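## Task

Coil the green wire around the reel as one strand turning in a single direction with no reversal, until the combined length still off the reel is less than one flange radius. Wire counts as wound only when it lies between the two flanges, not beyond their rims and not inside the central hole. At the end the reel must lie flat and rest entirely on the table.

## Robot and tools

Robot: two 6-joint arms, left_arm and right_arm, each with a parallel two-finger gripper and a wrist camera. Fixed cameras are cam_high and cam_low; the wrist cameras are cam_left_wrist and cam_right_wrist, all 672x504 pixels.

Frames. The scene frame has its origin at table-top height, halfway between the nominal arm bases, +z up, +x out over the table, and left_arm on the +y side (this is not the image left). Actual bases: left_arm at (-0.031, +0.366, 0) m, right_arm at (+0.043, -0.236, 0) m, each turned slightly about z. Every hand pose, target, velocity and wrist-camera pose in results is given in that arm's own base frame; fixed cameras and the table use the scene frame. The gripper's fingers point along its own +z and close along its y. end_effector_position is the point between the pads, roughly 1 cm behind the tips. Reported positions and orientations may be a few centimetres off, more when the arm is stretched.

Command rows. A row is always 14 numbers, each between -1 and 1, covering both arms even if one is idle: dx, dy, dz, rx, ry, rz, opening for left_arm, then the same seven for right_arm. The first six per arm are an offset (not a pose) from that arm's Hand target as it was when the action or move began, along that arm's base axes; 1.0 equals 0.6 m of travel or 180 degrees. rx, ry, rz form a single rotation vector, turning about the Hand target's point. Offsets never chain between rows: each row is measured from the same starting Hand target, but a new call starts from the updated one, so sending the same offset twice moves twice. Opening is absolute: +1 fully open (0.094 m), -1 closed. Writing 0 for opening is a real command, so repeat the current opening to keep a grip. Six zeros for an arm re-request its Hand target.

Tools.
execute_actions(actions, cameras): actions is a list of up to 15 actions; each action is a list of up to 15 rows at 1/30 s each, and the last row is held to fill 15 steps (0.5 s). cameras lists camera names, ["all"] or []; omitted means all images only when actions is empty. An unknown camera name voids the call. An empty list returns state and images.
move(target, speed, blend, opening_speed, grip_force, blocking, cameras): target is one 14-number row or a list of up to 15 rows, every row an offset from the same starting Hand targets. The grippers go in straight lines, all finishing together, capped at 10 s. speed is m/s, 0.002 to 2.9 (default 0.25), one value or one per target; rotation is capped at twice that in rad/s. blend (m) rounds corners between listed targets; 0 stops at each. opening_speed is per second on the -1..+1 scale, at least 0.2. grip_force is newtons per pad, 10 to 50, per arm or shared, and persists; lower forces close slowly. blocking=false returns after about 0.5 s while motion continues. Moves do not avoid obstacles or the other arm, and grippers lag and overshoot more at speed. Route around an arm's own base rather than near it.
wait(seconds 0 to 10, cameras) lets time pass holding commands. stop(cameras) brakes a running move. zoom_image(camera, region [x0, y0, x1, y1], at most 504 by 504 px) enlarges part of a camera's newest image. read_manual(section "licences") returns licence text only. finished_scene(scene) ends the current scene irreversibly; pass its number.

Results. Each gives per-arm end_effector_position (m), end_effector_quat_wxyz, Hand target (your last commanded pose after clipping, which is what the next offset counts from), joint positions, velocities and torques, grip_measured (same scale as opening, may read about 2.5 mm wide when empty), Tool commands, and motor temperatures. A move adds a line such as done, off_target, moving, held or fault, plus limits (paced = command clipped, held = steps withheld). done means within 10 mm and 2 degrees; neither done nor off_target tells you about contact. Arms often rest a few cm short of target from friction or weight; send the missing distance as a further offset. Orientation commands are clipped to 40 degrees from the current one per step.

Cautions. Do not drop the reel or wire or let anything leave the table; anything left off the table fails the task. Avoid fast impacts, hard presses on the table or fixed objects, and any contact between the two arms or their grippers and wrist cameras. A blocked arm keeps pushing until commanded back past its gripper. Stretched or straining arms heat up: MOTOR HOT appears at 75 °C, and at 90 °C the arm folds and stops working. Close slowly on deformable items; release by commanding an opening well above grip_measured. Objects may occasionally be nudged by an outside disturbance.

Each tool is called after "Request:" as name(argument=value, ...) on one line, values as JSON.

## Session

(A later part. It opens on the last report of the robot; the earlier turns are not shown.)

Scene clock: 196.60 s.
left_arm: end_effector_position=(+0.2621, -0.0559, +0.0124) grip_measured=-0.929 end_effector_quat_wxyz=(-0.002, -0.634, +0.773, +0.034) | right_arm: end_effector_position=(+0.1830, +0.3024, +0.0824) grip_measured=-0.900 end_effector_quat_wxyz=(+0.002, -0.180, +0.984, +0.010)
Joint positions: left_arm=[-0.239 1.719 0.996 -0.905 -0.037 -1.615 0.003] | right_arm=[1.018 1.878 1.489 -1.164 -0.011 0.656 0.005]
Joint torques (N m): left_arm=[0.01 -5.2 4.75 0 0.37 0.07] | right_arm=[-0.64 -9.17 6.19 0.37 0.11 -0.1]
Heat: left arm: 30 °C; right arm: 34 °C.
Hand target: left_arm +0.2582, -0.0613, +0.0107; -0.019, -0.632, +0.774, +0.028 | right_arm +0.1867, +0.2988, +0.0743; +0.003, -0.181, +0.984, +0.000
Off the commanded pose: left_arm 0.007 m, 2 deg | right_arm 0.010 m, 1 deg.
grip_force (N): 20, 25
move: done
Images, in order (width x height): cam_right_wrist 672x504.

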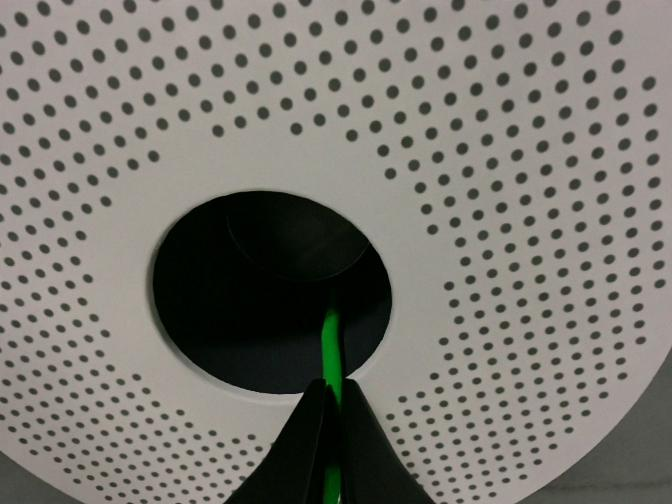

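Request:
move(target=[[0,0,0,0,0,0,-1,-0.031,-0.0205,0.1,0,0,-0.111,-1],[0,0,0,0,0,0,-1,-0.106,-0.0955,0.083,0,0,-0.25,-1],[0,0,0,0,0,0,-1,-0.1645,-0.1455,0.033,0,0,-0.361,-1]], speed=0.1, blend=0.01, cameras=["cam_high","cam_right_wrist","cam_low"])

Request:
zoom_image(camera="cam_low", region=[370, 220, 520, 320])

Request:
zoom_image(camera="cam_high", region=[190, 190, 430, 350])

Scene clock: 206.57 s.
left_arm: end_effector_position=(+0.2621, -0.0559, +0.0124) grip_measured=-0.929 end_effector_quat_wxyz=(-0.002, -0.634, +0.773, +0.034) | right_arm: end_effector_position=(+0.0906, +0.2196, +0.0932) grip_measured=-0.903 end_effector_quat_wxyz=(-0.005, +0.376, +0.927, +0.004)
Joint positions: left_arm=[-0.239 1.719 0.996 -0.905 -0.037 -1.615 0.003] | right_arm=[1.167 1.443 1.057 -1.177 -0.01 1.938 0.005]
Joint torques (N m): left_arm=[0.03 -5.2 4.75 0 0.37 0.06] | right_arm=[0.61 -7.98 5.9 0.07 0.1 0.08]
Heat: left arm: 30 °C; right arm: 34 °C.
Hand target: left_arm +0.2582, -0.0613, +0.0107; -0.019, -0.632, +0.774, +0.028 | right_arm +0.0880, +0.2116, +0.0942; +0.002, +0.376, +0.927, -0.002
Off the commanded pose: left_arm 0.007 m, 2 deg | right_arm 0.009 m, 1 deg.
grip_force (N): 20, 25
move: done
Images, in order (width x height): cam_high 672x504, cam_low 672x504, cam_right_wrist 672x504.

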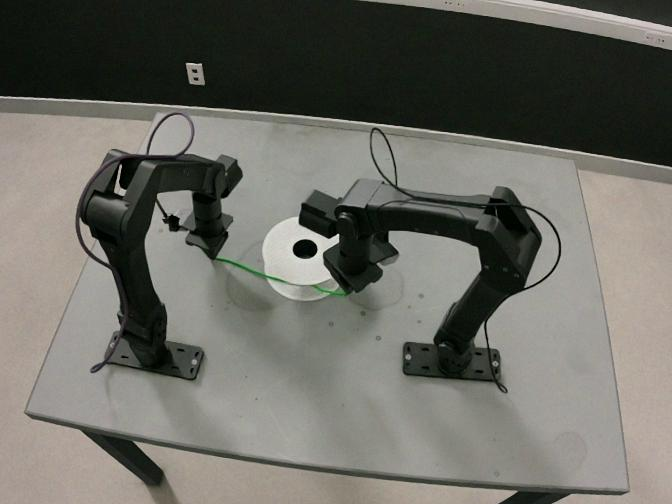

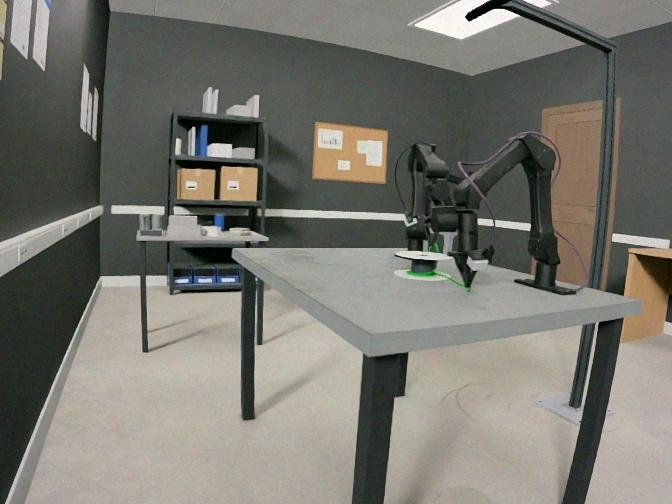

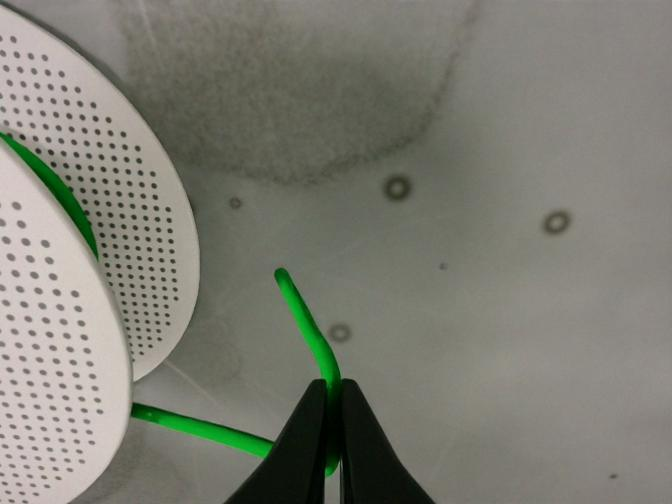

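Scaled by 3.360 from the camera's 672x504 image, which has a finer 960x720 frame.

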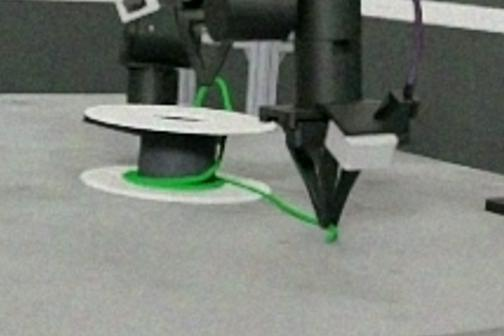

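Scaled by 2.100 from the camera's 672x504 image, which has a finer 960x720 frame.

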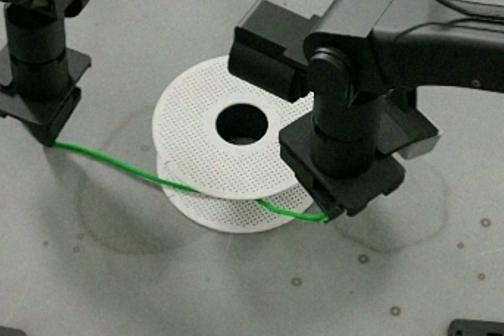

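Request:
move(target=[[0,0,0,0,0,0,-1,0,0.003,-0.1,0,0,0,-1],[0,0,0,0,0,0,-1,0.095,-0.0377,-0.1,0,0,0.139,-1],[0,0,0,0,0,0,-1,0.215,-0.0477,-0.1,0,0,0.306,-1]], speed=0.1, blend=0.01, cameras=["cam_high","cam_right_wrist","cam_low"])

Request:
zoom_image(camera="cam_low", region=[370, 220, 520, 320])

Request:
zoom_image(camera="cam_high", region=[190, 190, 430, 350])

Scene clock: 215.50 s.
left_arm: end_effector_position=(+0.2621, -0.0559, +0.0124) grip_measured=-0.929 end_effector_quat_wxyz=(-0.002, -0.634, +0.773, +0.034) | right_arm: end_effector_position=(+0.2102, +0.1873, +0.0332) grip_measured=-0.903 end_effector_quat_wxyz=(-0.001, -0.095, +0.995, +0.012)
Joint positions: left_arm=[-0.239 1.719 0.996 -0.905 -0.037 -1.615 0.003] | right_arm=[0.711 1.67 1.032 -0.921 -0.021 0.52 0.005]
Joint torques (N m): left_arm=[0.02 -5.2 4.77 0 0.36 0.06] | right_arm=[-1.14 -6.79 8.69 0.11 0.2 -0.14]
Heat: left arm: 30 °C; right arm: 33 °C.
Hand target: left_arm +0.2582, -0.0613, +0.0107; -0.019, -0.632, +0.774, +0.028 | right_arm +0.2169, +0.1829, +0.0341; +0.002, -0.095, +0.995, -0.001
Off the commanded pose: left_arm 0.007 m, 2 deg | right_arm 0.008 m, 2 deg.
grip_force (N): 20, 25
move: done
Images, in order (width x height): cam_high 672x504, cam_low 672x504, cam_right_wrist 672x504.

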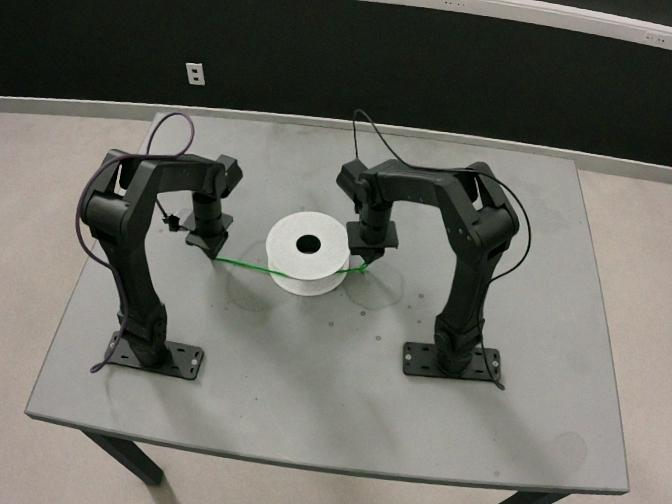

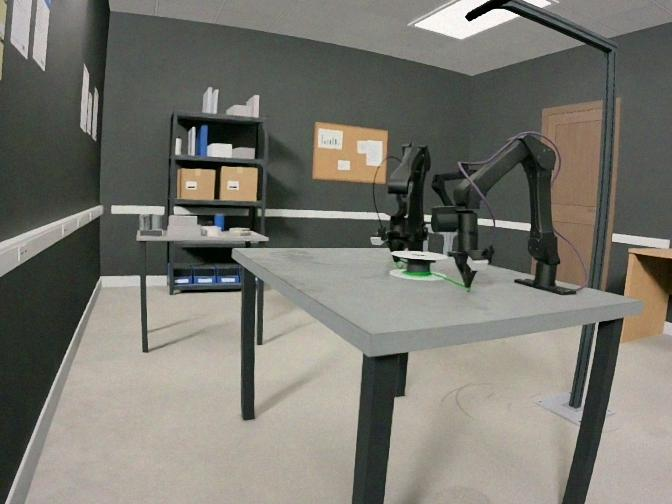

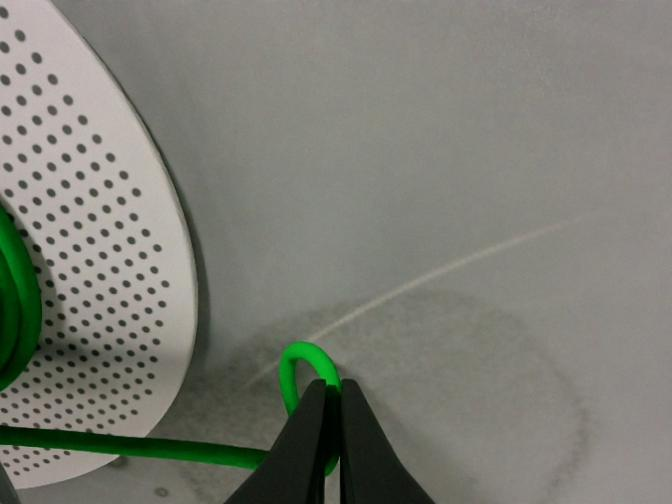

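Scaled by 3.360 from the camera's 672x504 image, which has a finer 960x720 frame.

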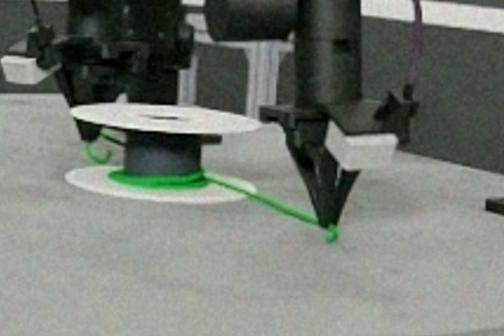

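Scaled by 2.100 from the camera's 672x504 image, which has a finer 960x720 frame.

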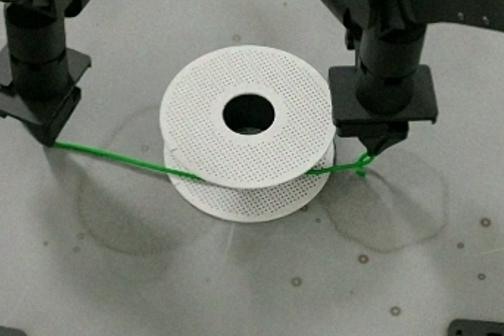

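Request:
move(target=[[0,0,0,0,0,0,-1,0.03,-0.01,0.01,0,0,-0.37,-1],[0,0,0,0,0,0,-1,0.127,0.047,0.01,0,0,-0.222,-1],[0,0,0,0,0,0,-1,0.181,0.1285,0.01,0,0,-0.083,-1]], speed=0.1, blend=0.005, cameras=["cam_high","cam_right_wrist","cam_low"])

Request:
zoom_image(camera="cam_low", region=[370, 220, 520, 320])

Request:
zoom_image(camera="cam_high", region=[190, 170, 430, 330])

Scene clock: 229.77 s.
left_arm: end_effector_position=(+0.2621, -0.0559, +0.0124) grip_measured=-0.929 end_effector_quat_wxyz=(-0.002, -0.634, +0.773, +0.034) | right_arm: end_effector_position=(+0.3152, +0.2491, +0.0421) grip_measured=-0.904 end_effector_quat_wxyz=(-0.005, +0.079, +0.997, +0.006)
Joint positions: left_arm=[-0.239 1.719 0.996 -0.905 -0.037 -1.615 0.003] | right_arm=[0.659 2.108 1.657 -1.119 -0.016 0.817 0.005]
Joint torques (N m): left_arm=[0.02 -5.2 4.78 0 0.36 0.06] | right_arm=[0.68 -10.71 9.52 0.18 0.16 -0.1]
Heat: left arm: 30 °C; right arm: 33 °C.
Hand target: left_arm +0.2582, -0.0613, +0.0107; -0.019, -0.632, +0.774, +0.028 | right_arm +0.3203, +0.2519, +0.0402; +0.002, +0.071, +0.997, -0.001 (not the last commanded pose)
Off the commanded pose: left_arm 0.007 m, 2 deg | right_arm 0.015 m, 5 deg.
grip_force (N): 20, 25
move: off_target (right_arm; path cut at 10 s); path passed 2 of 3 targets
Images, in order (width x height): cam_high 672x504, cam_low 672x504, cam_right_wrist 672x504.

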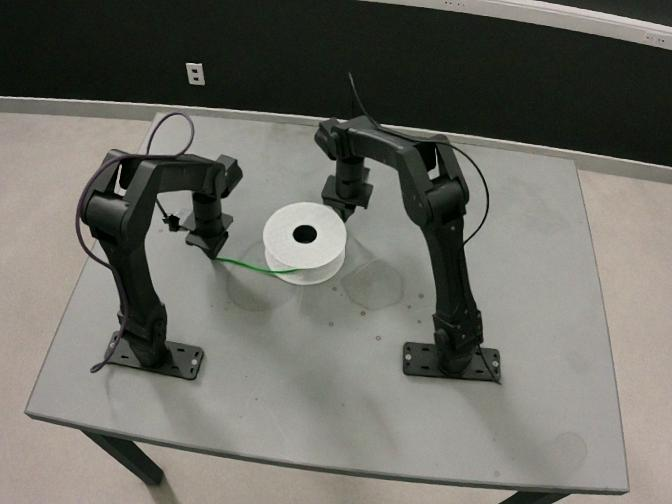

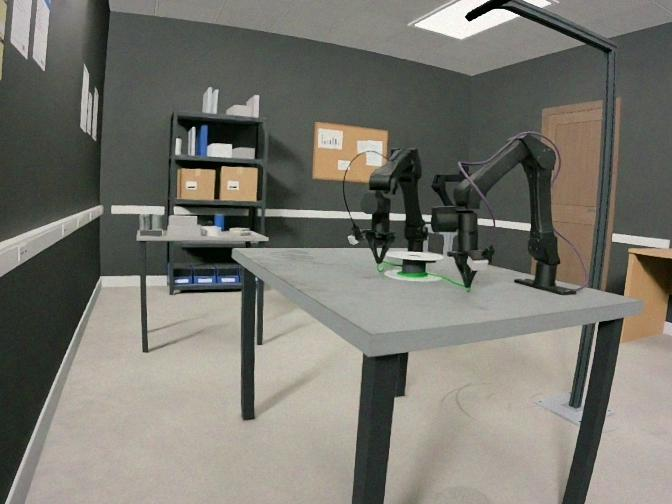

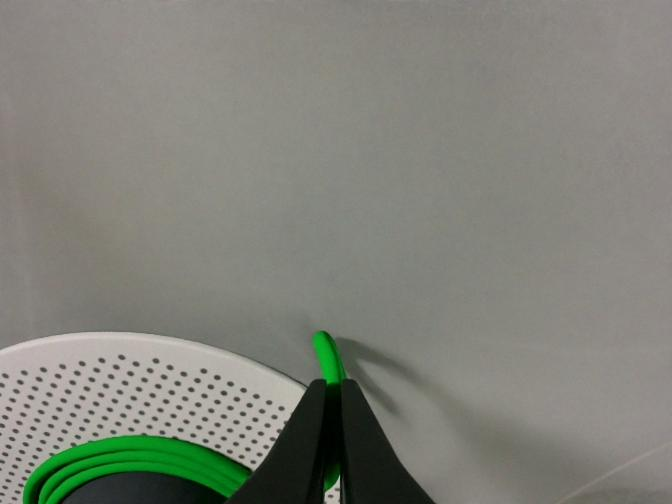

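Scaled by 3.360 from the camera's 672x504 image, which has a finer 960x720 frame.

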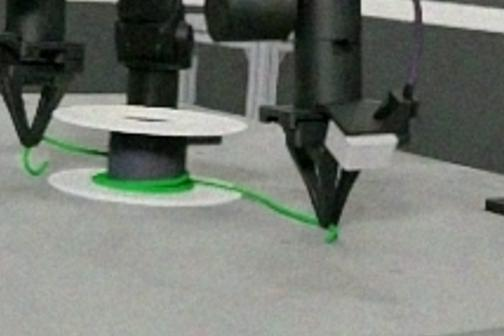

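Scaled by 2.100 from the camera's 672x504 image, which has a finer 960x720 frame.

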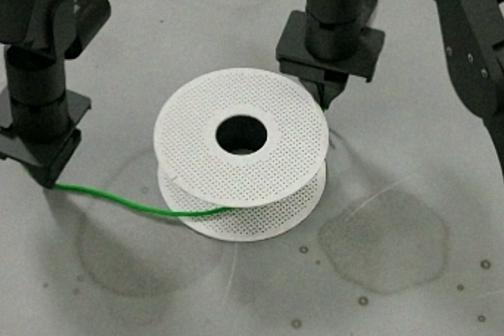

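Request:
move(target=[[0,0,0,0,0,0,-1,0.046,0.0935,-0.01,0,0,0.11,-1],[0,0,0,0,0,0,-1,0.041,0.174,-0.01,0,0,0.25,-1]], speed=0.08, blend=0.01, cameras=["cam_high","cam_right_wrist","cam_low"])

Request:
zoom_image(camera="cam_low", region=[370, 220, 520, 320])

Request:
zoom_image(camera="cam_high", region=[190, 170, 430, 330])

Scene clock: 237.97 s.
left_arm: end_effector_position=(+0.2621, -0.0559, +0.0124) grip_measured=-0.929 end_effector_quat_wxyz=(-0.002, -0.634, +0.773, +0.034) | right_arm: end_effector_position=(+0.3443, +0.3524, +0.0424) grip_measured=-0.904 end_effector_quat_wxyz=(+0.003, -0.307, +0.952, +0.007)
Joint positions: left_arm=[-0.239 1.719 0.996 -0.905 -0.037 -1.615 0.003] | right_arm=[0.792 2.549 2.415 -1.424 -0.01 0.167 0.004]
Joint torques (N m): left_arm=[0.02 -5.19 4.75 0 0.36 0.07] | right_arm=[0.76 -13.31 9.48 0.24 0.08 -0.1]
Heat: left arm: 30 °C; right arm: 33 °C.
Hand target: left_arm +0.2582, -0.0613, +0.0107; -0.019, -0.632, +0.774, +0.028 | right_arm +0.3448, +0.3563, +0.0341; +0.002, -0.316, +0.949, +0.000
Off the commanded pose: left_arm 0.007 m, 2 deg | right_arm 0.009 m, 1 deg.
grip_force (N): 20, 25
move: done
Images, in order (width x height): cam_high 672x504, cam_low 672x504, cam_right_wrist 672x504.

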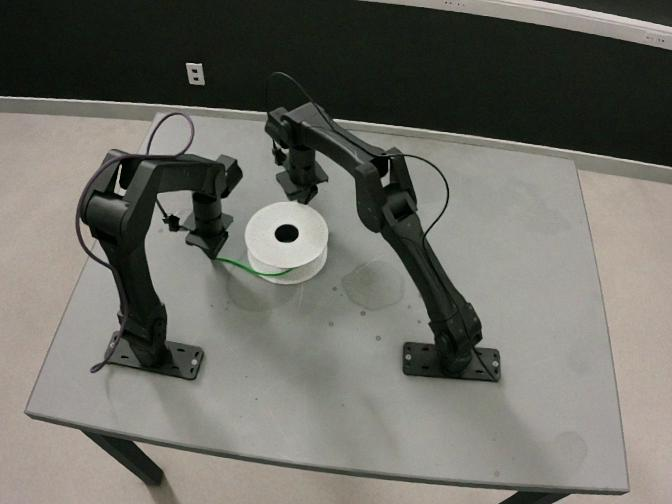

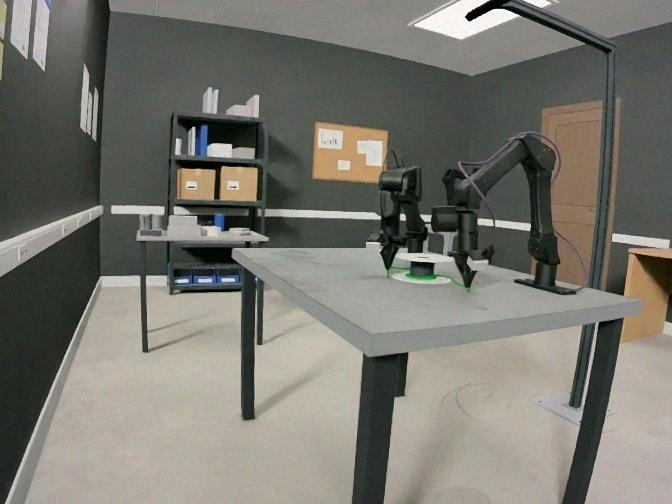

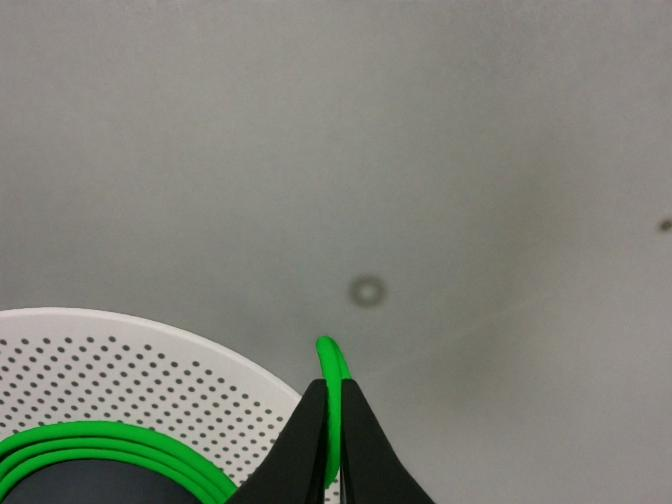

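Scaled by 3.360 from the camera's 672x504 image, which has a finer 960x720 frame.

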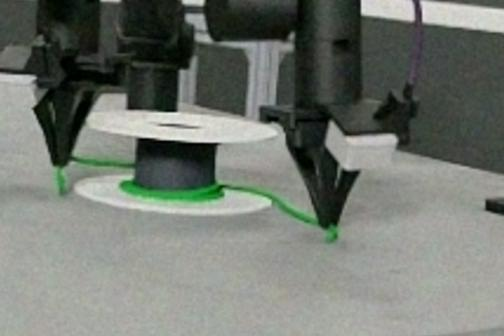

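Scaled by 2.100 from the camera's 672x504 image, which has a finer 960x720 frame.

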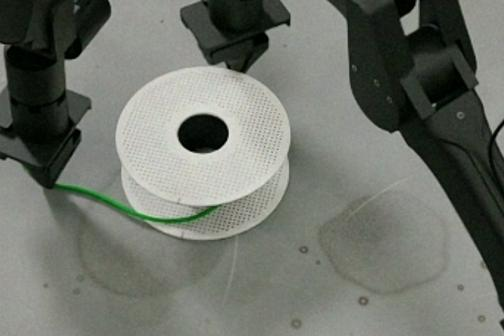

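Request:
move(target=[[0,0,0,0,0,0,-1,0,-0.003,-0.01,0,0,0,-0.7],[0,0,0,0,0,0,-1,0,-0.003,0.18,0,0,0,-0.7]], speed=0.15, opening_speed=0.5, cameras=["cam_high","cam_right_wrist","cam_low"])

Request:
zoom_image(camera="cam_low", region=[370, 220, 520, 320])

Request:
zoom_image(camera="cam_high", region=[190, 170, 430, 330])

Scene clock: 245.97 s.
left_arm: end_effector_position=(+0.2621, -0.0559, +0.0124) grip_measured=-0.929 end_effector_quat_wxyz=(-0.002, -0.634, +0.773, +0.034) | right_arm: end_effector_position=(+0.3473, +0.3542, +0.1295) grip_measured=-0.702 end_effector_quat_wxyz=(+0.063, -0.309, +0.948, +0.035)
Joint positions: left_arm=[-0.239 1.719 0.996 -0.905 -0.037 -1.615 0.003] | right_arm=[0.792 2.469 2.612 -1.57 -0.005 0.162 0.014]
Joint torques (N m): left_arm=[0.02 -5.2 4.77 0 0.37 0.07] | right_arm=[0.47 -16.79 7.99 0.35 0.03 -0.11]
Heat: left arm: 30 °C; right arm: 35 °C.
Hand target: left_arm +0.2582, -0.0613, +0.0107; -0.019, -0.632, +0.774, +0.028 | right_arm +0.3448, +0.3545, +0.1421; +0.002, -0.316, +0.949, +0.000
Off the commanded pose: left_arm 0.007 m, 2 deg | right_arm 0.013 m, 8 deg.
joint sent to its limit (right arm) — joint 4 (wrist pitch), lower limit. The joint targets are off in orientation, not in position.
grip_force (N): 20, 25
move: off_target (right_arm)
Images, in order (width x height): cam_high 672x504, cam_low 672x504, cam_right_wrist 672x504.

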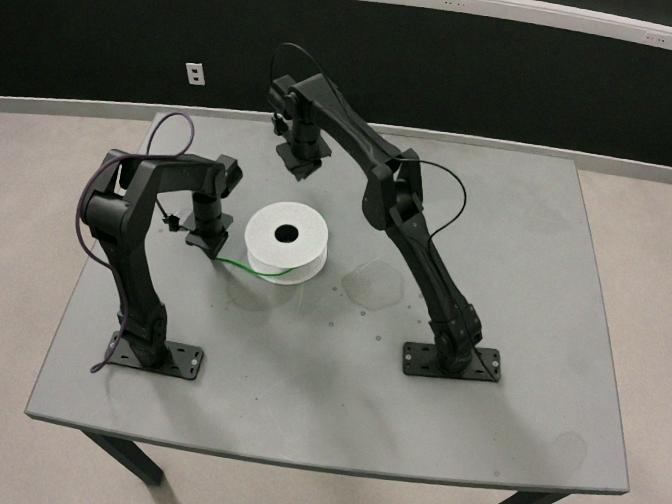

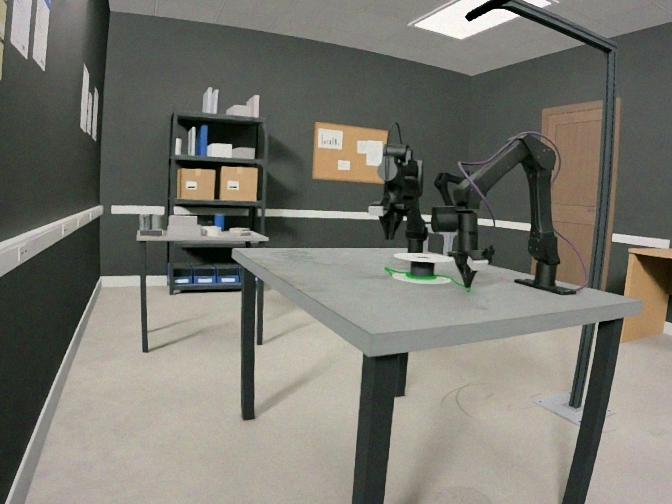

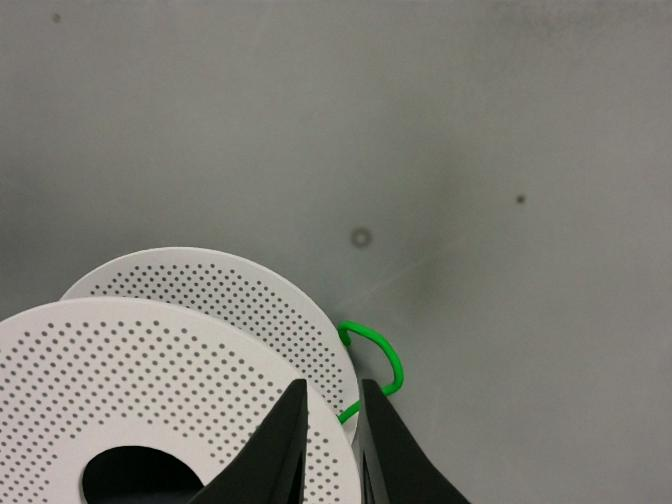

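Scaled by 3.360 from the camera's 672x504 image, which has a finer 960x720 frame.

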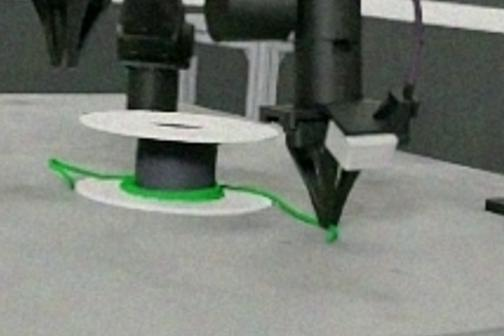

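Scaled by 2.100 from the camera's 672x504 image, which has a finer 960x720 frame.

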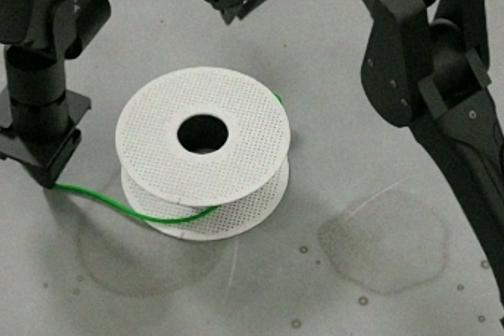

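Request:
move(target=[0,0,0,0,0,0,-1,-0.2,0.01,0.0,0,0,-0.483,-0.6], speed=0.25, cameras=["cam_right_wrist"])

Scene clock: 251.60 s.
left_arm: end_effector_position=(+0.2621, -0.0559, +0.0124) grip_measured=-0.929 end_effector_quat_wxyz=(-0.002, -0.634, +0.773, +0.034) | right_arm: end_effector_position=(+0.2313, +0.3646, +0.1298) grip_measured=-0.602 end_effector_quat_wxyz=(+0.005, +0.421, +0.907, -0.004)
Joint positions: left_arm=[-0.239 1.719 0.996 -0.905 -0.037 -1.615 0.003] | right_arm=[1.007 2.262 2.255 -1.571 0.01 1.877 0.019]
Joint torques (N m): left_arm=[0.02 -5.22 4.75 0 0.36 0.06] | right_arm=[0.38 -16.83 5.85 0.08 -0.11 0.11]
Motor temperatures (°C): left_arm=[27 30 30 24 23 24 25] | right_arm=[22 37 27 26 22 24 23]
Heat: left arm: 30 °C; right arm: 37 °C.
Hand target: left_arm +0.2582, -0.0613, +0.0107; -0.019, -0.632, +0.774, +0.028 | right_arm +0.2248, +0.3606, +0.1421; +0.002, +0.423, +0.906, -0.001
Off the commanded pose: left_arm 0.007 m, 2 deg | right_arm 0.014 m, 1 deg.
joint sent to its limit (right arm) — joint 4 (wrist pitch), lower limit. The joint targets still meet the commanded pose.
grip_force (N): 20, 25
move: off_target (right_arm)
Images, in order (width x height): cam_right_wrist 672x504.

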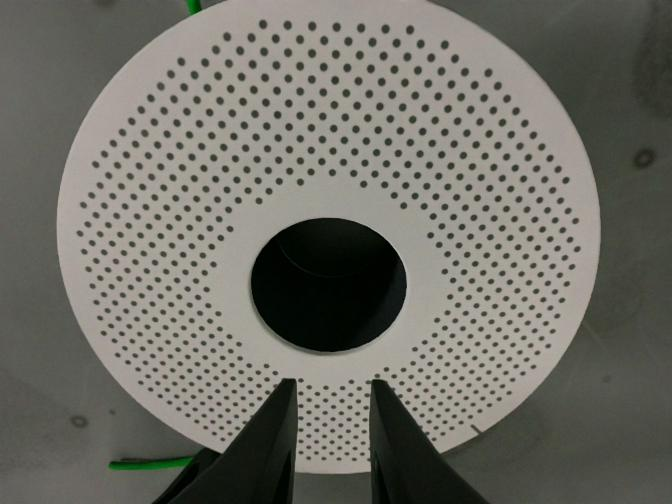

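Request:
move(target=[[0,0,0,0,0,0,-1,0.008,0.0025,-0.06,0,0,0,-0.6],[0,0,0,0,0,0,-1,0.008,0.0025,-0.143,0,0,0,-0.6],[0,0,0,0,0,0,-1,0.008,0.0025,-0.143,0,0,0,-0.1]], speed=0.12, opening_speed=0.5, cameras=["cam_right_wrist"])

Request:
move(target=[0,0,0,0,0,0,-1,0,0,0,0,0,0.2,-0.1], speed=0.2, cameras=["cam_high","cam_low"])

Request:
zoom_image(camera="cam_low", region=[370, 220, 520, 320])

Request:
zoom_image(camera="cam_high", region=[190, 170, 430, 330])

Scene clock: 257.53 s.
left_arm: end_effector_position=(+0.2621, -0.0559, +0.0124) grip_measured=-0.929 end_effector_quat_wxyz=(-0.002, -0.634, +0.773, +0.034) | right_arm: end_effector_position=(+0.2301, +0.3637, +0.0653) grip_measured=-0.117 end_effector_quat_wxyz=(+0.004, +0.422, +0.906, +0.006)
Joint positions: left_arm=[-0.239 1.719 0.996 -0.905 -0.037 -1.615 0.003] | right_arm=[1.007 2.201 1.897 -1.254 0.007 1.88 0.041]
Joint torques (N m): left_arm=[0.02 -5.23 4.77 0 0.37 0.06] | right_arm=[-0.28 -12.33 6 0.37 -0.04 0]
Heat: left arm: 30 °C; right arm: 38 °C.
Hand target: left_arm +0.2582, -0.0613, +0.0107; -0.019, -0.632, +0.774, +0.028 | right_arm +0.2296, +0.3621, +0.0564; +0.002, +0.423, +0.906, -0.001
Off the commanded pose: left_arm 0.007 m, 2 deg | right_arm 0.009 m, 1 deg.
grip_force (N): 20, 25
move: done
Images, in order (width x height): cam_right_wrist 672x504.

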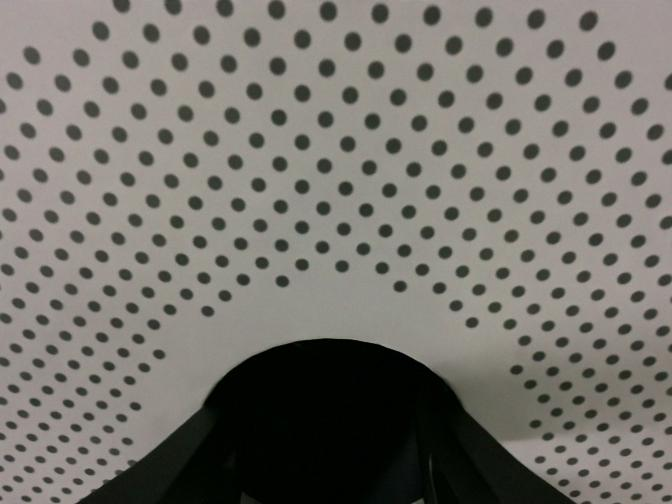

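Scene clock: 259.87 s.
left_arm: end_effector_position=(+0.2621, -0.0559, +0.0124) grip_measured=-0.929 end_effector_quat_wxyz=(-0.002, -0.634, +0.773, +0.034) | right_arm: end_effector_position=(+0.2308, +0.3668, +0.0655) grip_measured=-0.115 end_effector_quat_wxyz=(+0.006, +0.135, +0.991, +0.011)
Joint positions: left_arm=[-0.239 1.719 0.996 -0.905 -0.037 -1.615 0.003] | right_arm=[1.007 2.201 1.897 -1.242 0.001 1.278 0.042]
Joint torques (N m): left_arm=[0.03 -5.2 4.75 -0.01 0.36 0.06] | right_arm=[-0.28 -12.49 5.78 0.31 -0.01 -0.3]
Heat: left arm: 30 °C; right arm: 38 °C.
Hand target: left_arm +0.2582, -0.0613, +0.0107; -0.019, -0.632, +0.774, +0.028 | right_arm +0.2296, +0.3620, +0.0564; +0.002, +0.123, +0.992, -0.001
Off the commanded pose: left_arm 0.007 m, 2 deg | right_arm 0.010 m, 2 deg.
grip_force (N): 20, 25
move: done
Images, in order (width x height): cam_high 672x504, cam_low 672x504.

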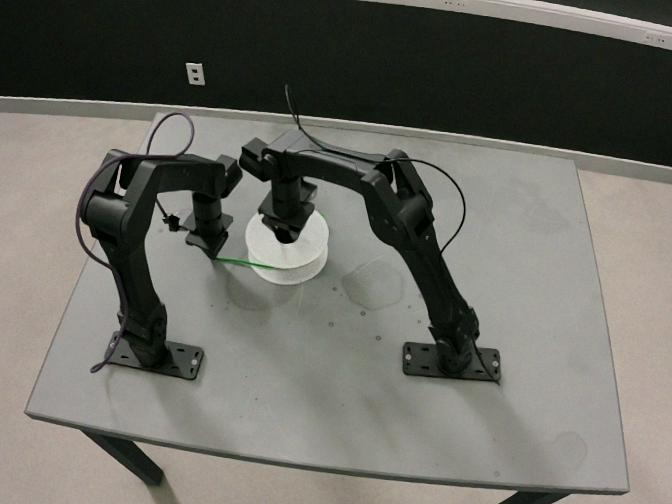

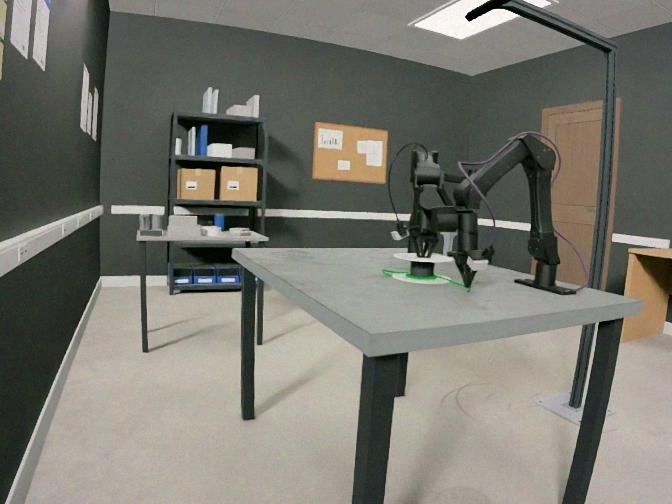

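Scaled by 3.360 from the camera's 672x504 image, which has a finer 960x720 frame.

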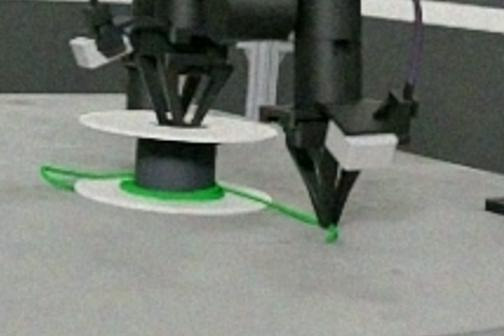

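Scaled by 2.100 from the camera's 672x504 image, which has a finer 960x720 frame.

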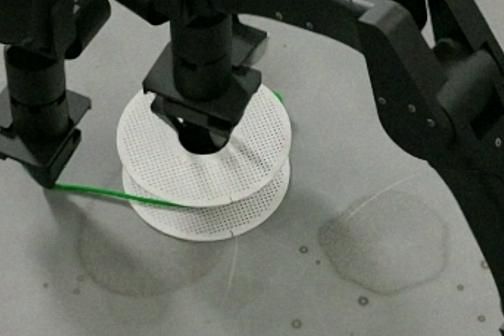

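Request:
move(target=[0,0,0,0,0,0,-1,0,0,0,0,0,0.17,-0.1], speed=0.2, cameras=["cam_high","cam_low"])

Request:
zoom_image(camera="cam_low", region=[370, 220, 520, 320])

Request:
zoom_image(camera="cam_high", region=[190, 170, 430, 330])

Scene clock: 262.97 s.
left_arm: end_effector_position=(+0.2621, -0.0559, +0.0124) grip_measured=-0.929 end_effector_quat_wxyz=(-0.002, -0.634, +0.773, +0.034) | right_arm: end_effector_position=(+0.2315, +0.3679, +0.0658) grip_measured=-0.113 end_effector_quat_wxyz=(+0.010, -0.131, +0.991, +0.011)
Joint positions: left_arm=[-0.239 1.719 0.996 -0.905 -0.037 -1.615 0.003] | right_arm=[1.007 2.2 1.897 -1.237 0.001 0.744 0.042]
Joint torques (N m): left_arm=[0.02 -5.19 4.77 0 0.37 0.06] | right_arm=[-0.34 -12.63 5.39 0.3 0.01 -0.32]
Heat: left arm: 30 °C; right arm: 38 °C.
Hand target: left_arm +0.2582, -0.0613, +0.0107; -0.019, -0.632, +0.774, +0.028 | right_arm +0.2296, +0.3620, +0.0564; +0.002, -0.144, +0.990, +0.000
Off the commanded pose: left_arm 0.007 m, 2 deg | right_arm 0.011 m, 2 deg.
grip_force (N): 20, 25
move: off_target (right_arm)
Images, in order (width x height): cam_high 672x504, cam_low 672x504.

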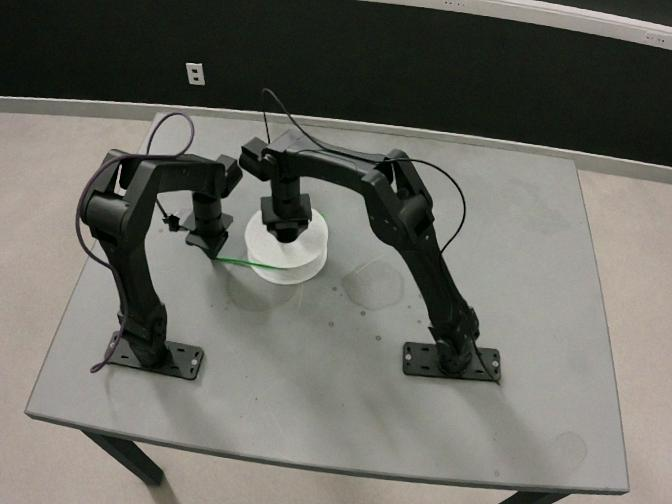

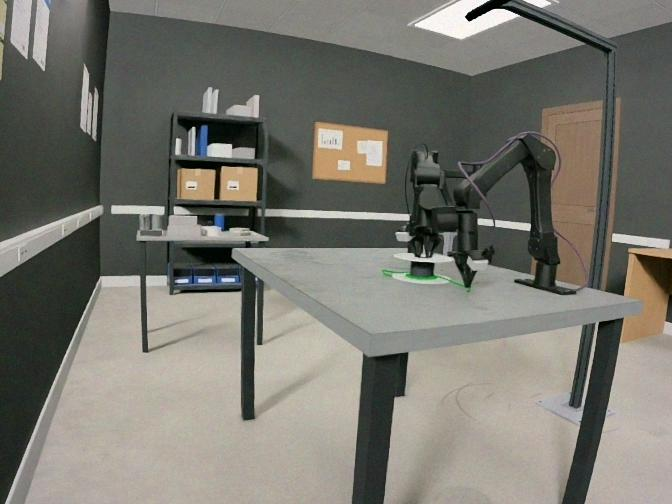

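Scaled by 3.360 from the camera's 672x504 image, which has a finer 960x720 frame.

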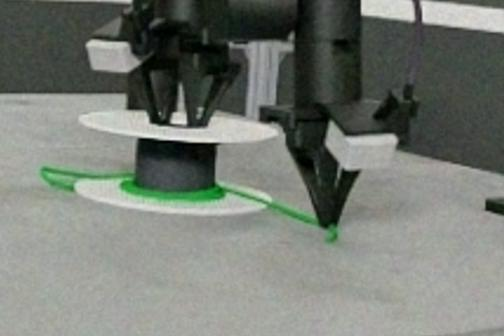

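Scaled by 2.100 from the camera's 672x504 image, which has a finer 960x720 frame.

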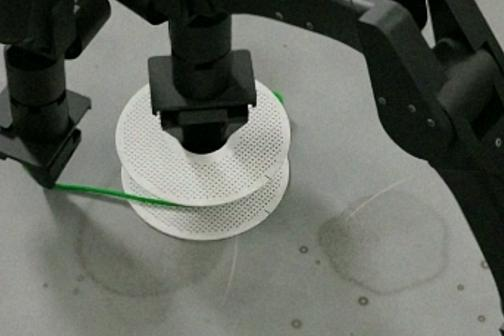

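Request:
move(target=[[0,0,0,0,0,0,-1,0.003,0.0098,0.0157,0,0,0,-0.1],[0,0,0,0,0,0,-1,0.003,0.0098,0.0157,0,0,0,-0.7],[0,0,0,0,0,0,-1,0.003,0.0098,0.12,0,0,0,-0.7],[0,0,0,0,0,0,-1,0.13,-0.02,0.12,0,0,0.25,-0.7]], speed=0.2, cameras=["cam_right_wrist"])

Scene clock: 273.70 s.
left_arm: end_effector_position=(+0.2621, -0.0559, +0.0124) grip_measured=-0.929 end_effector_quat_wxyz=(-0.002, -0.634, +0.773, +0.034) | right_arm: end_effector_position=(+0.3053, +0.3493, +0.1321) grip_measured=-0.698 end_effector_quat_wxyz=(+0.033, -0.509, +0.860, +0.010)
Joint positions: left_arm=[-0.239 1.719 0.996 -0.905 -0.037 -1.615 0.003] | right_arm=[0.851 2.357 2.426 -1.572 0.001 -0.217 0.014]
Joint torques (N m): left_arm=[0.02 -5.22 4.75 0 0.36 0.07] | right_arm=[-0.42 -12.4 9.4 0.23 -0.04 -0.07]
Heat: left arm: 30 °C; right arm: 38 °C.
Hand target: left_arm +0.2582, -0.0613, +0.0107; -0.019, -0.632, +0.774, +0.028 | right_arm +0.3077, +0.3500, +0.1283; +0.002, -0.511, +0.859, +0.000
Off the commanded pose: left_arm 0.007 m, 2 deg | right_arm 0.004 m, 4 deg.
joint sent to its limit (right arm) — joint 4 (wrist pitch), lower limit. The joint targets are off in orientation, not in position.
grip_force (N): 20, 25
move: off_target (right_arm)
Images, in order (width x height): cam_right_wrist 672x504.

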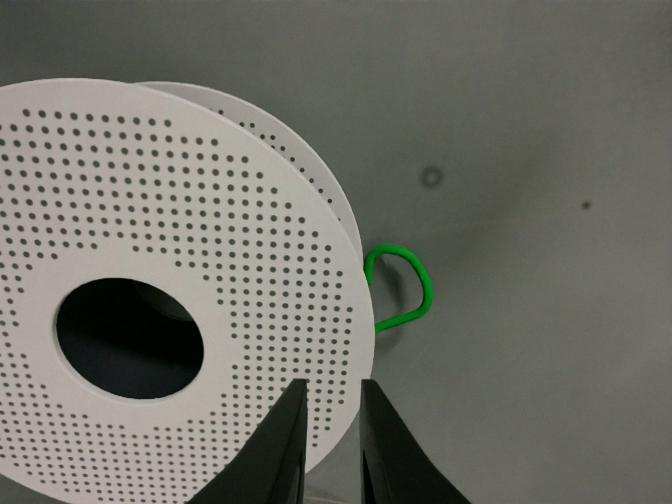

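Request:
move(target=[[0.08,0.01,0,0,0,-0.09,-1,0,0,0,0,0,0,-0.7],[0.165,-0.012,0,0,0,-0.194,-1,0,0,0,0,0,0,-0.7]], speed=0.08, blend=0.01, cameras=["cam_high","cam_right_wrist","cam_left_wrist","cam_low"])

Request:
zoom_image(camera="cam_low", region=[370, 220, 520, 320])

Scene clock: 282.87 s.
left_arm: end_effector_position=(+0.3292, -0.0642, +0.0139) grip_measured=-0.930 end_effector_quat_wxyz=(-0.051, -0.377, +0.924, +0.049) | right_arm: end_effector_position=(+0.3053, +0.3493, +0.1321) grip_measured=-0.698 end_effector_quat_wxyz=(+0.033, -0.509, +0.860, +0.010)
Joint positions: left_arm=[-0.208 2.026 1.405 -1.088 -0.024 -0.984 0.003] | right_arm=[0.851 2.357 2.426 -1.572 0.001 -0.218 0.014]
Joint torques (N m): left_arm=[-0.44 -6.42 8.23 0.65 -0.24 0.05] | right_arm=[-0.43 -12.4 9.36 0.24 -0.03 -0.11]
Heat: left arm: 30 °C; right arm: 39 °C.
Hand target: left_arm +0.3573, -0.0685, +0.0107; -0.009, -0.371, +0.928, +0.032 | right_arm +0.3077, +0.3500, +0.1283; +0.002, -0.511, +0.859, +0.000
Off the commanded pose: left_arm 0.029 m, 5 deg | right_arm 0.005 m, 4 deg.
joint sent to its limit (right arm) — joint 4 (wrist pitch), lower limit. The joint targets are off in orientation, not in position.
grip_force (N): 20, 25
move: off_target (left_arm, right_arm)

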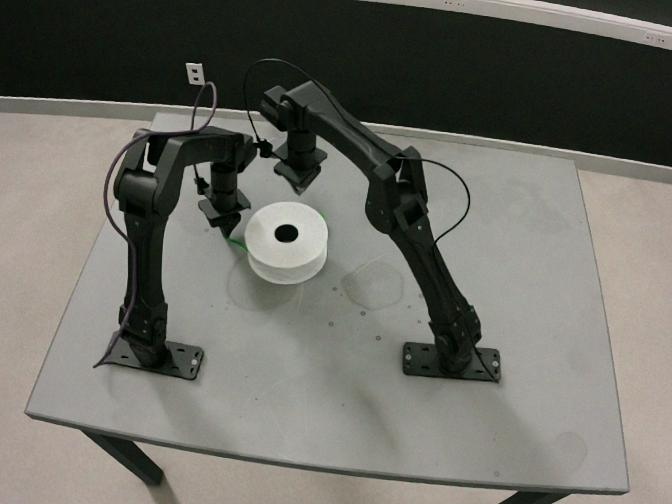

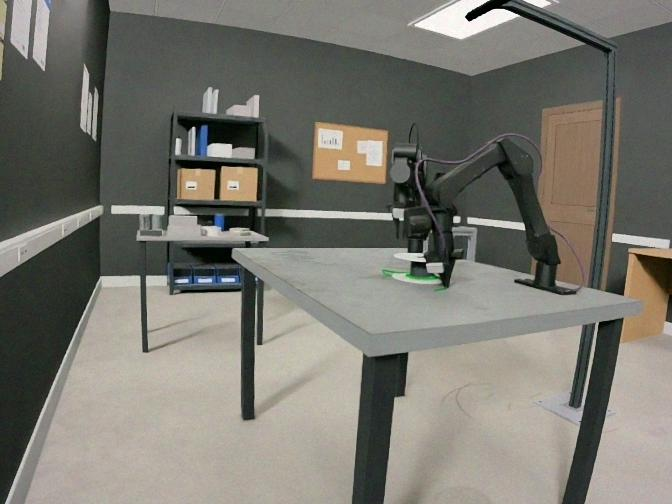

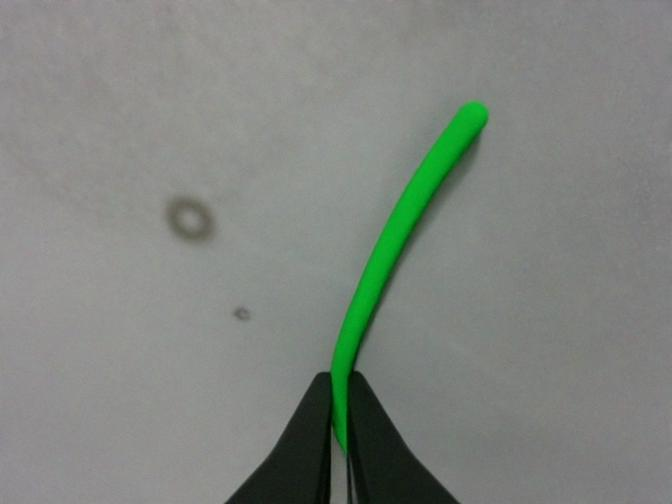

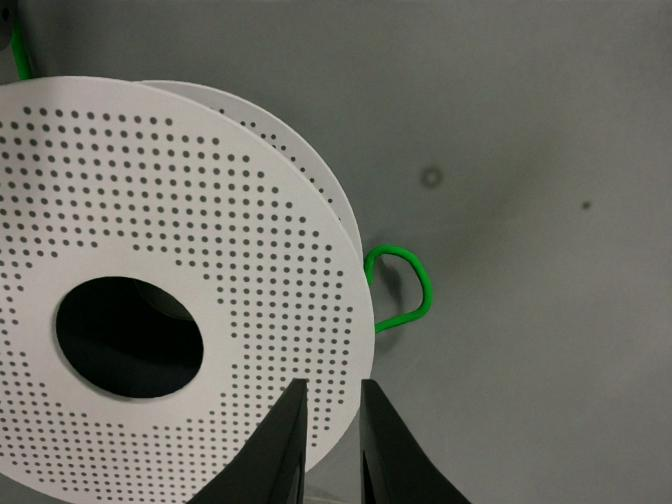

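Scaled by 3.360 from the camera's 672x504 image, which has a finer 960x720 frame.

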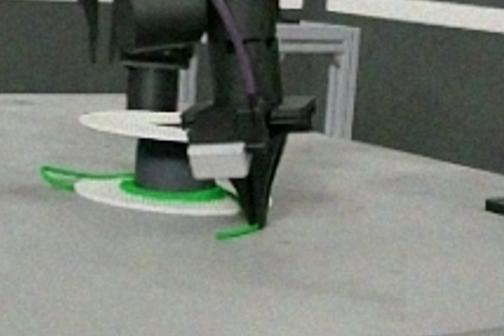

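Request:
move(target=[[-0.045,0.006,0.003,0,0,0,-1,0,0,0,0,0,0,-0.7],[-0.045,0.006,0.003,0,0,0,-0.6,0,0,0,0,0,0,-0.7],[-0.045,0.006,0.08,0,0,0,-0.6,0,0,0,0,0,0,-0.7],[0.04,0.049,0.08,0,0,-0.16,-0.6,0,0,0,0,0,0,-0.7]], speed=0.15, cameras=["cam_left_wrist","cam_high"])

Scene clock: 291.03 s.
left_arm: end_effector_position=(+0.3757, -0.0434, +0.0565) grip_measured=-0.602 end_effector_quat_wxyz=(-0.005, -0.128, +0.991, +0.029) | right_arm: end_effector_position=(+0.3053, +0.3493, +0.1321) grip_measured=-0.698 end_effector_quat_wxyz=(+0.033, -0.509, +0.860, +0.010)
Joint positions: left_arm=[-0.143 2.03 1.596 -1.162 -0.053 -0.4 0.019] | right_arm=[0.851 2.357 2.426 -1.572 0.001 -0.218 0.014]
Joint torques (N m): left_arm=[0.68 -7.3 8.32 -0.06 -0.16 0.06] | right_arm=[-0.42 -12.41 9.33 0.23 -0.04 -0.09]
Heat: left arm: 31 °C; right arm: 39 °C.
Hand target: left_arm +0.3813, -0.0392, +0.0587; -0.001, -0.128, +0.991, +0.033 | right_arm +0.3077, +0.3500, +0.1283; +0.002, -0.511, +0.859, +0.000
Off the commanded pose: left_arm 0.007 m, 1 deg | right_arm 0.005 m, 4 deg.
joint sent to its limit (right arm) — joint 4 (wrist pitch), lower limit. The joint targets are off in orientation, not in position.
grip_force (N): 20, 25
move: off_target (right_arm)
Images, in order (width x height): cam_high 672x504, cam_left_wrist 672x504.

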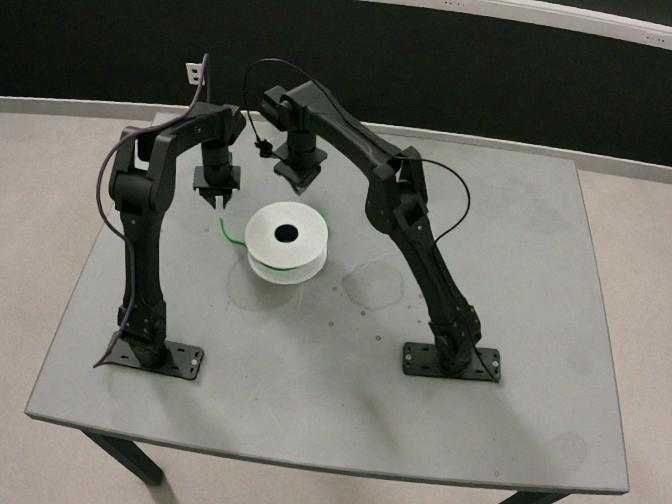

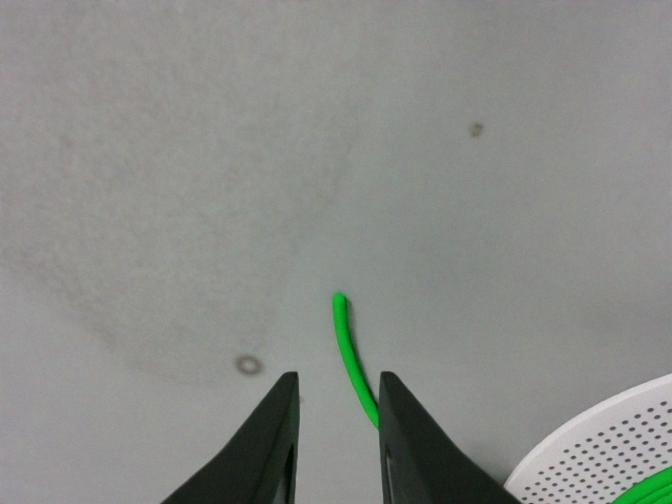

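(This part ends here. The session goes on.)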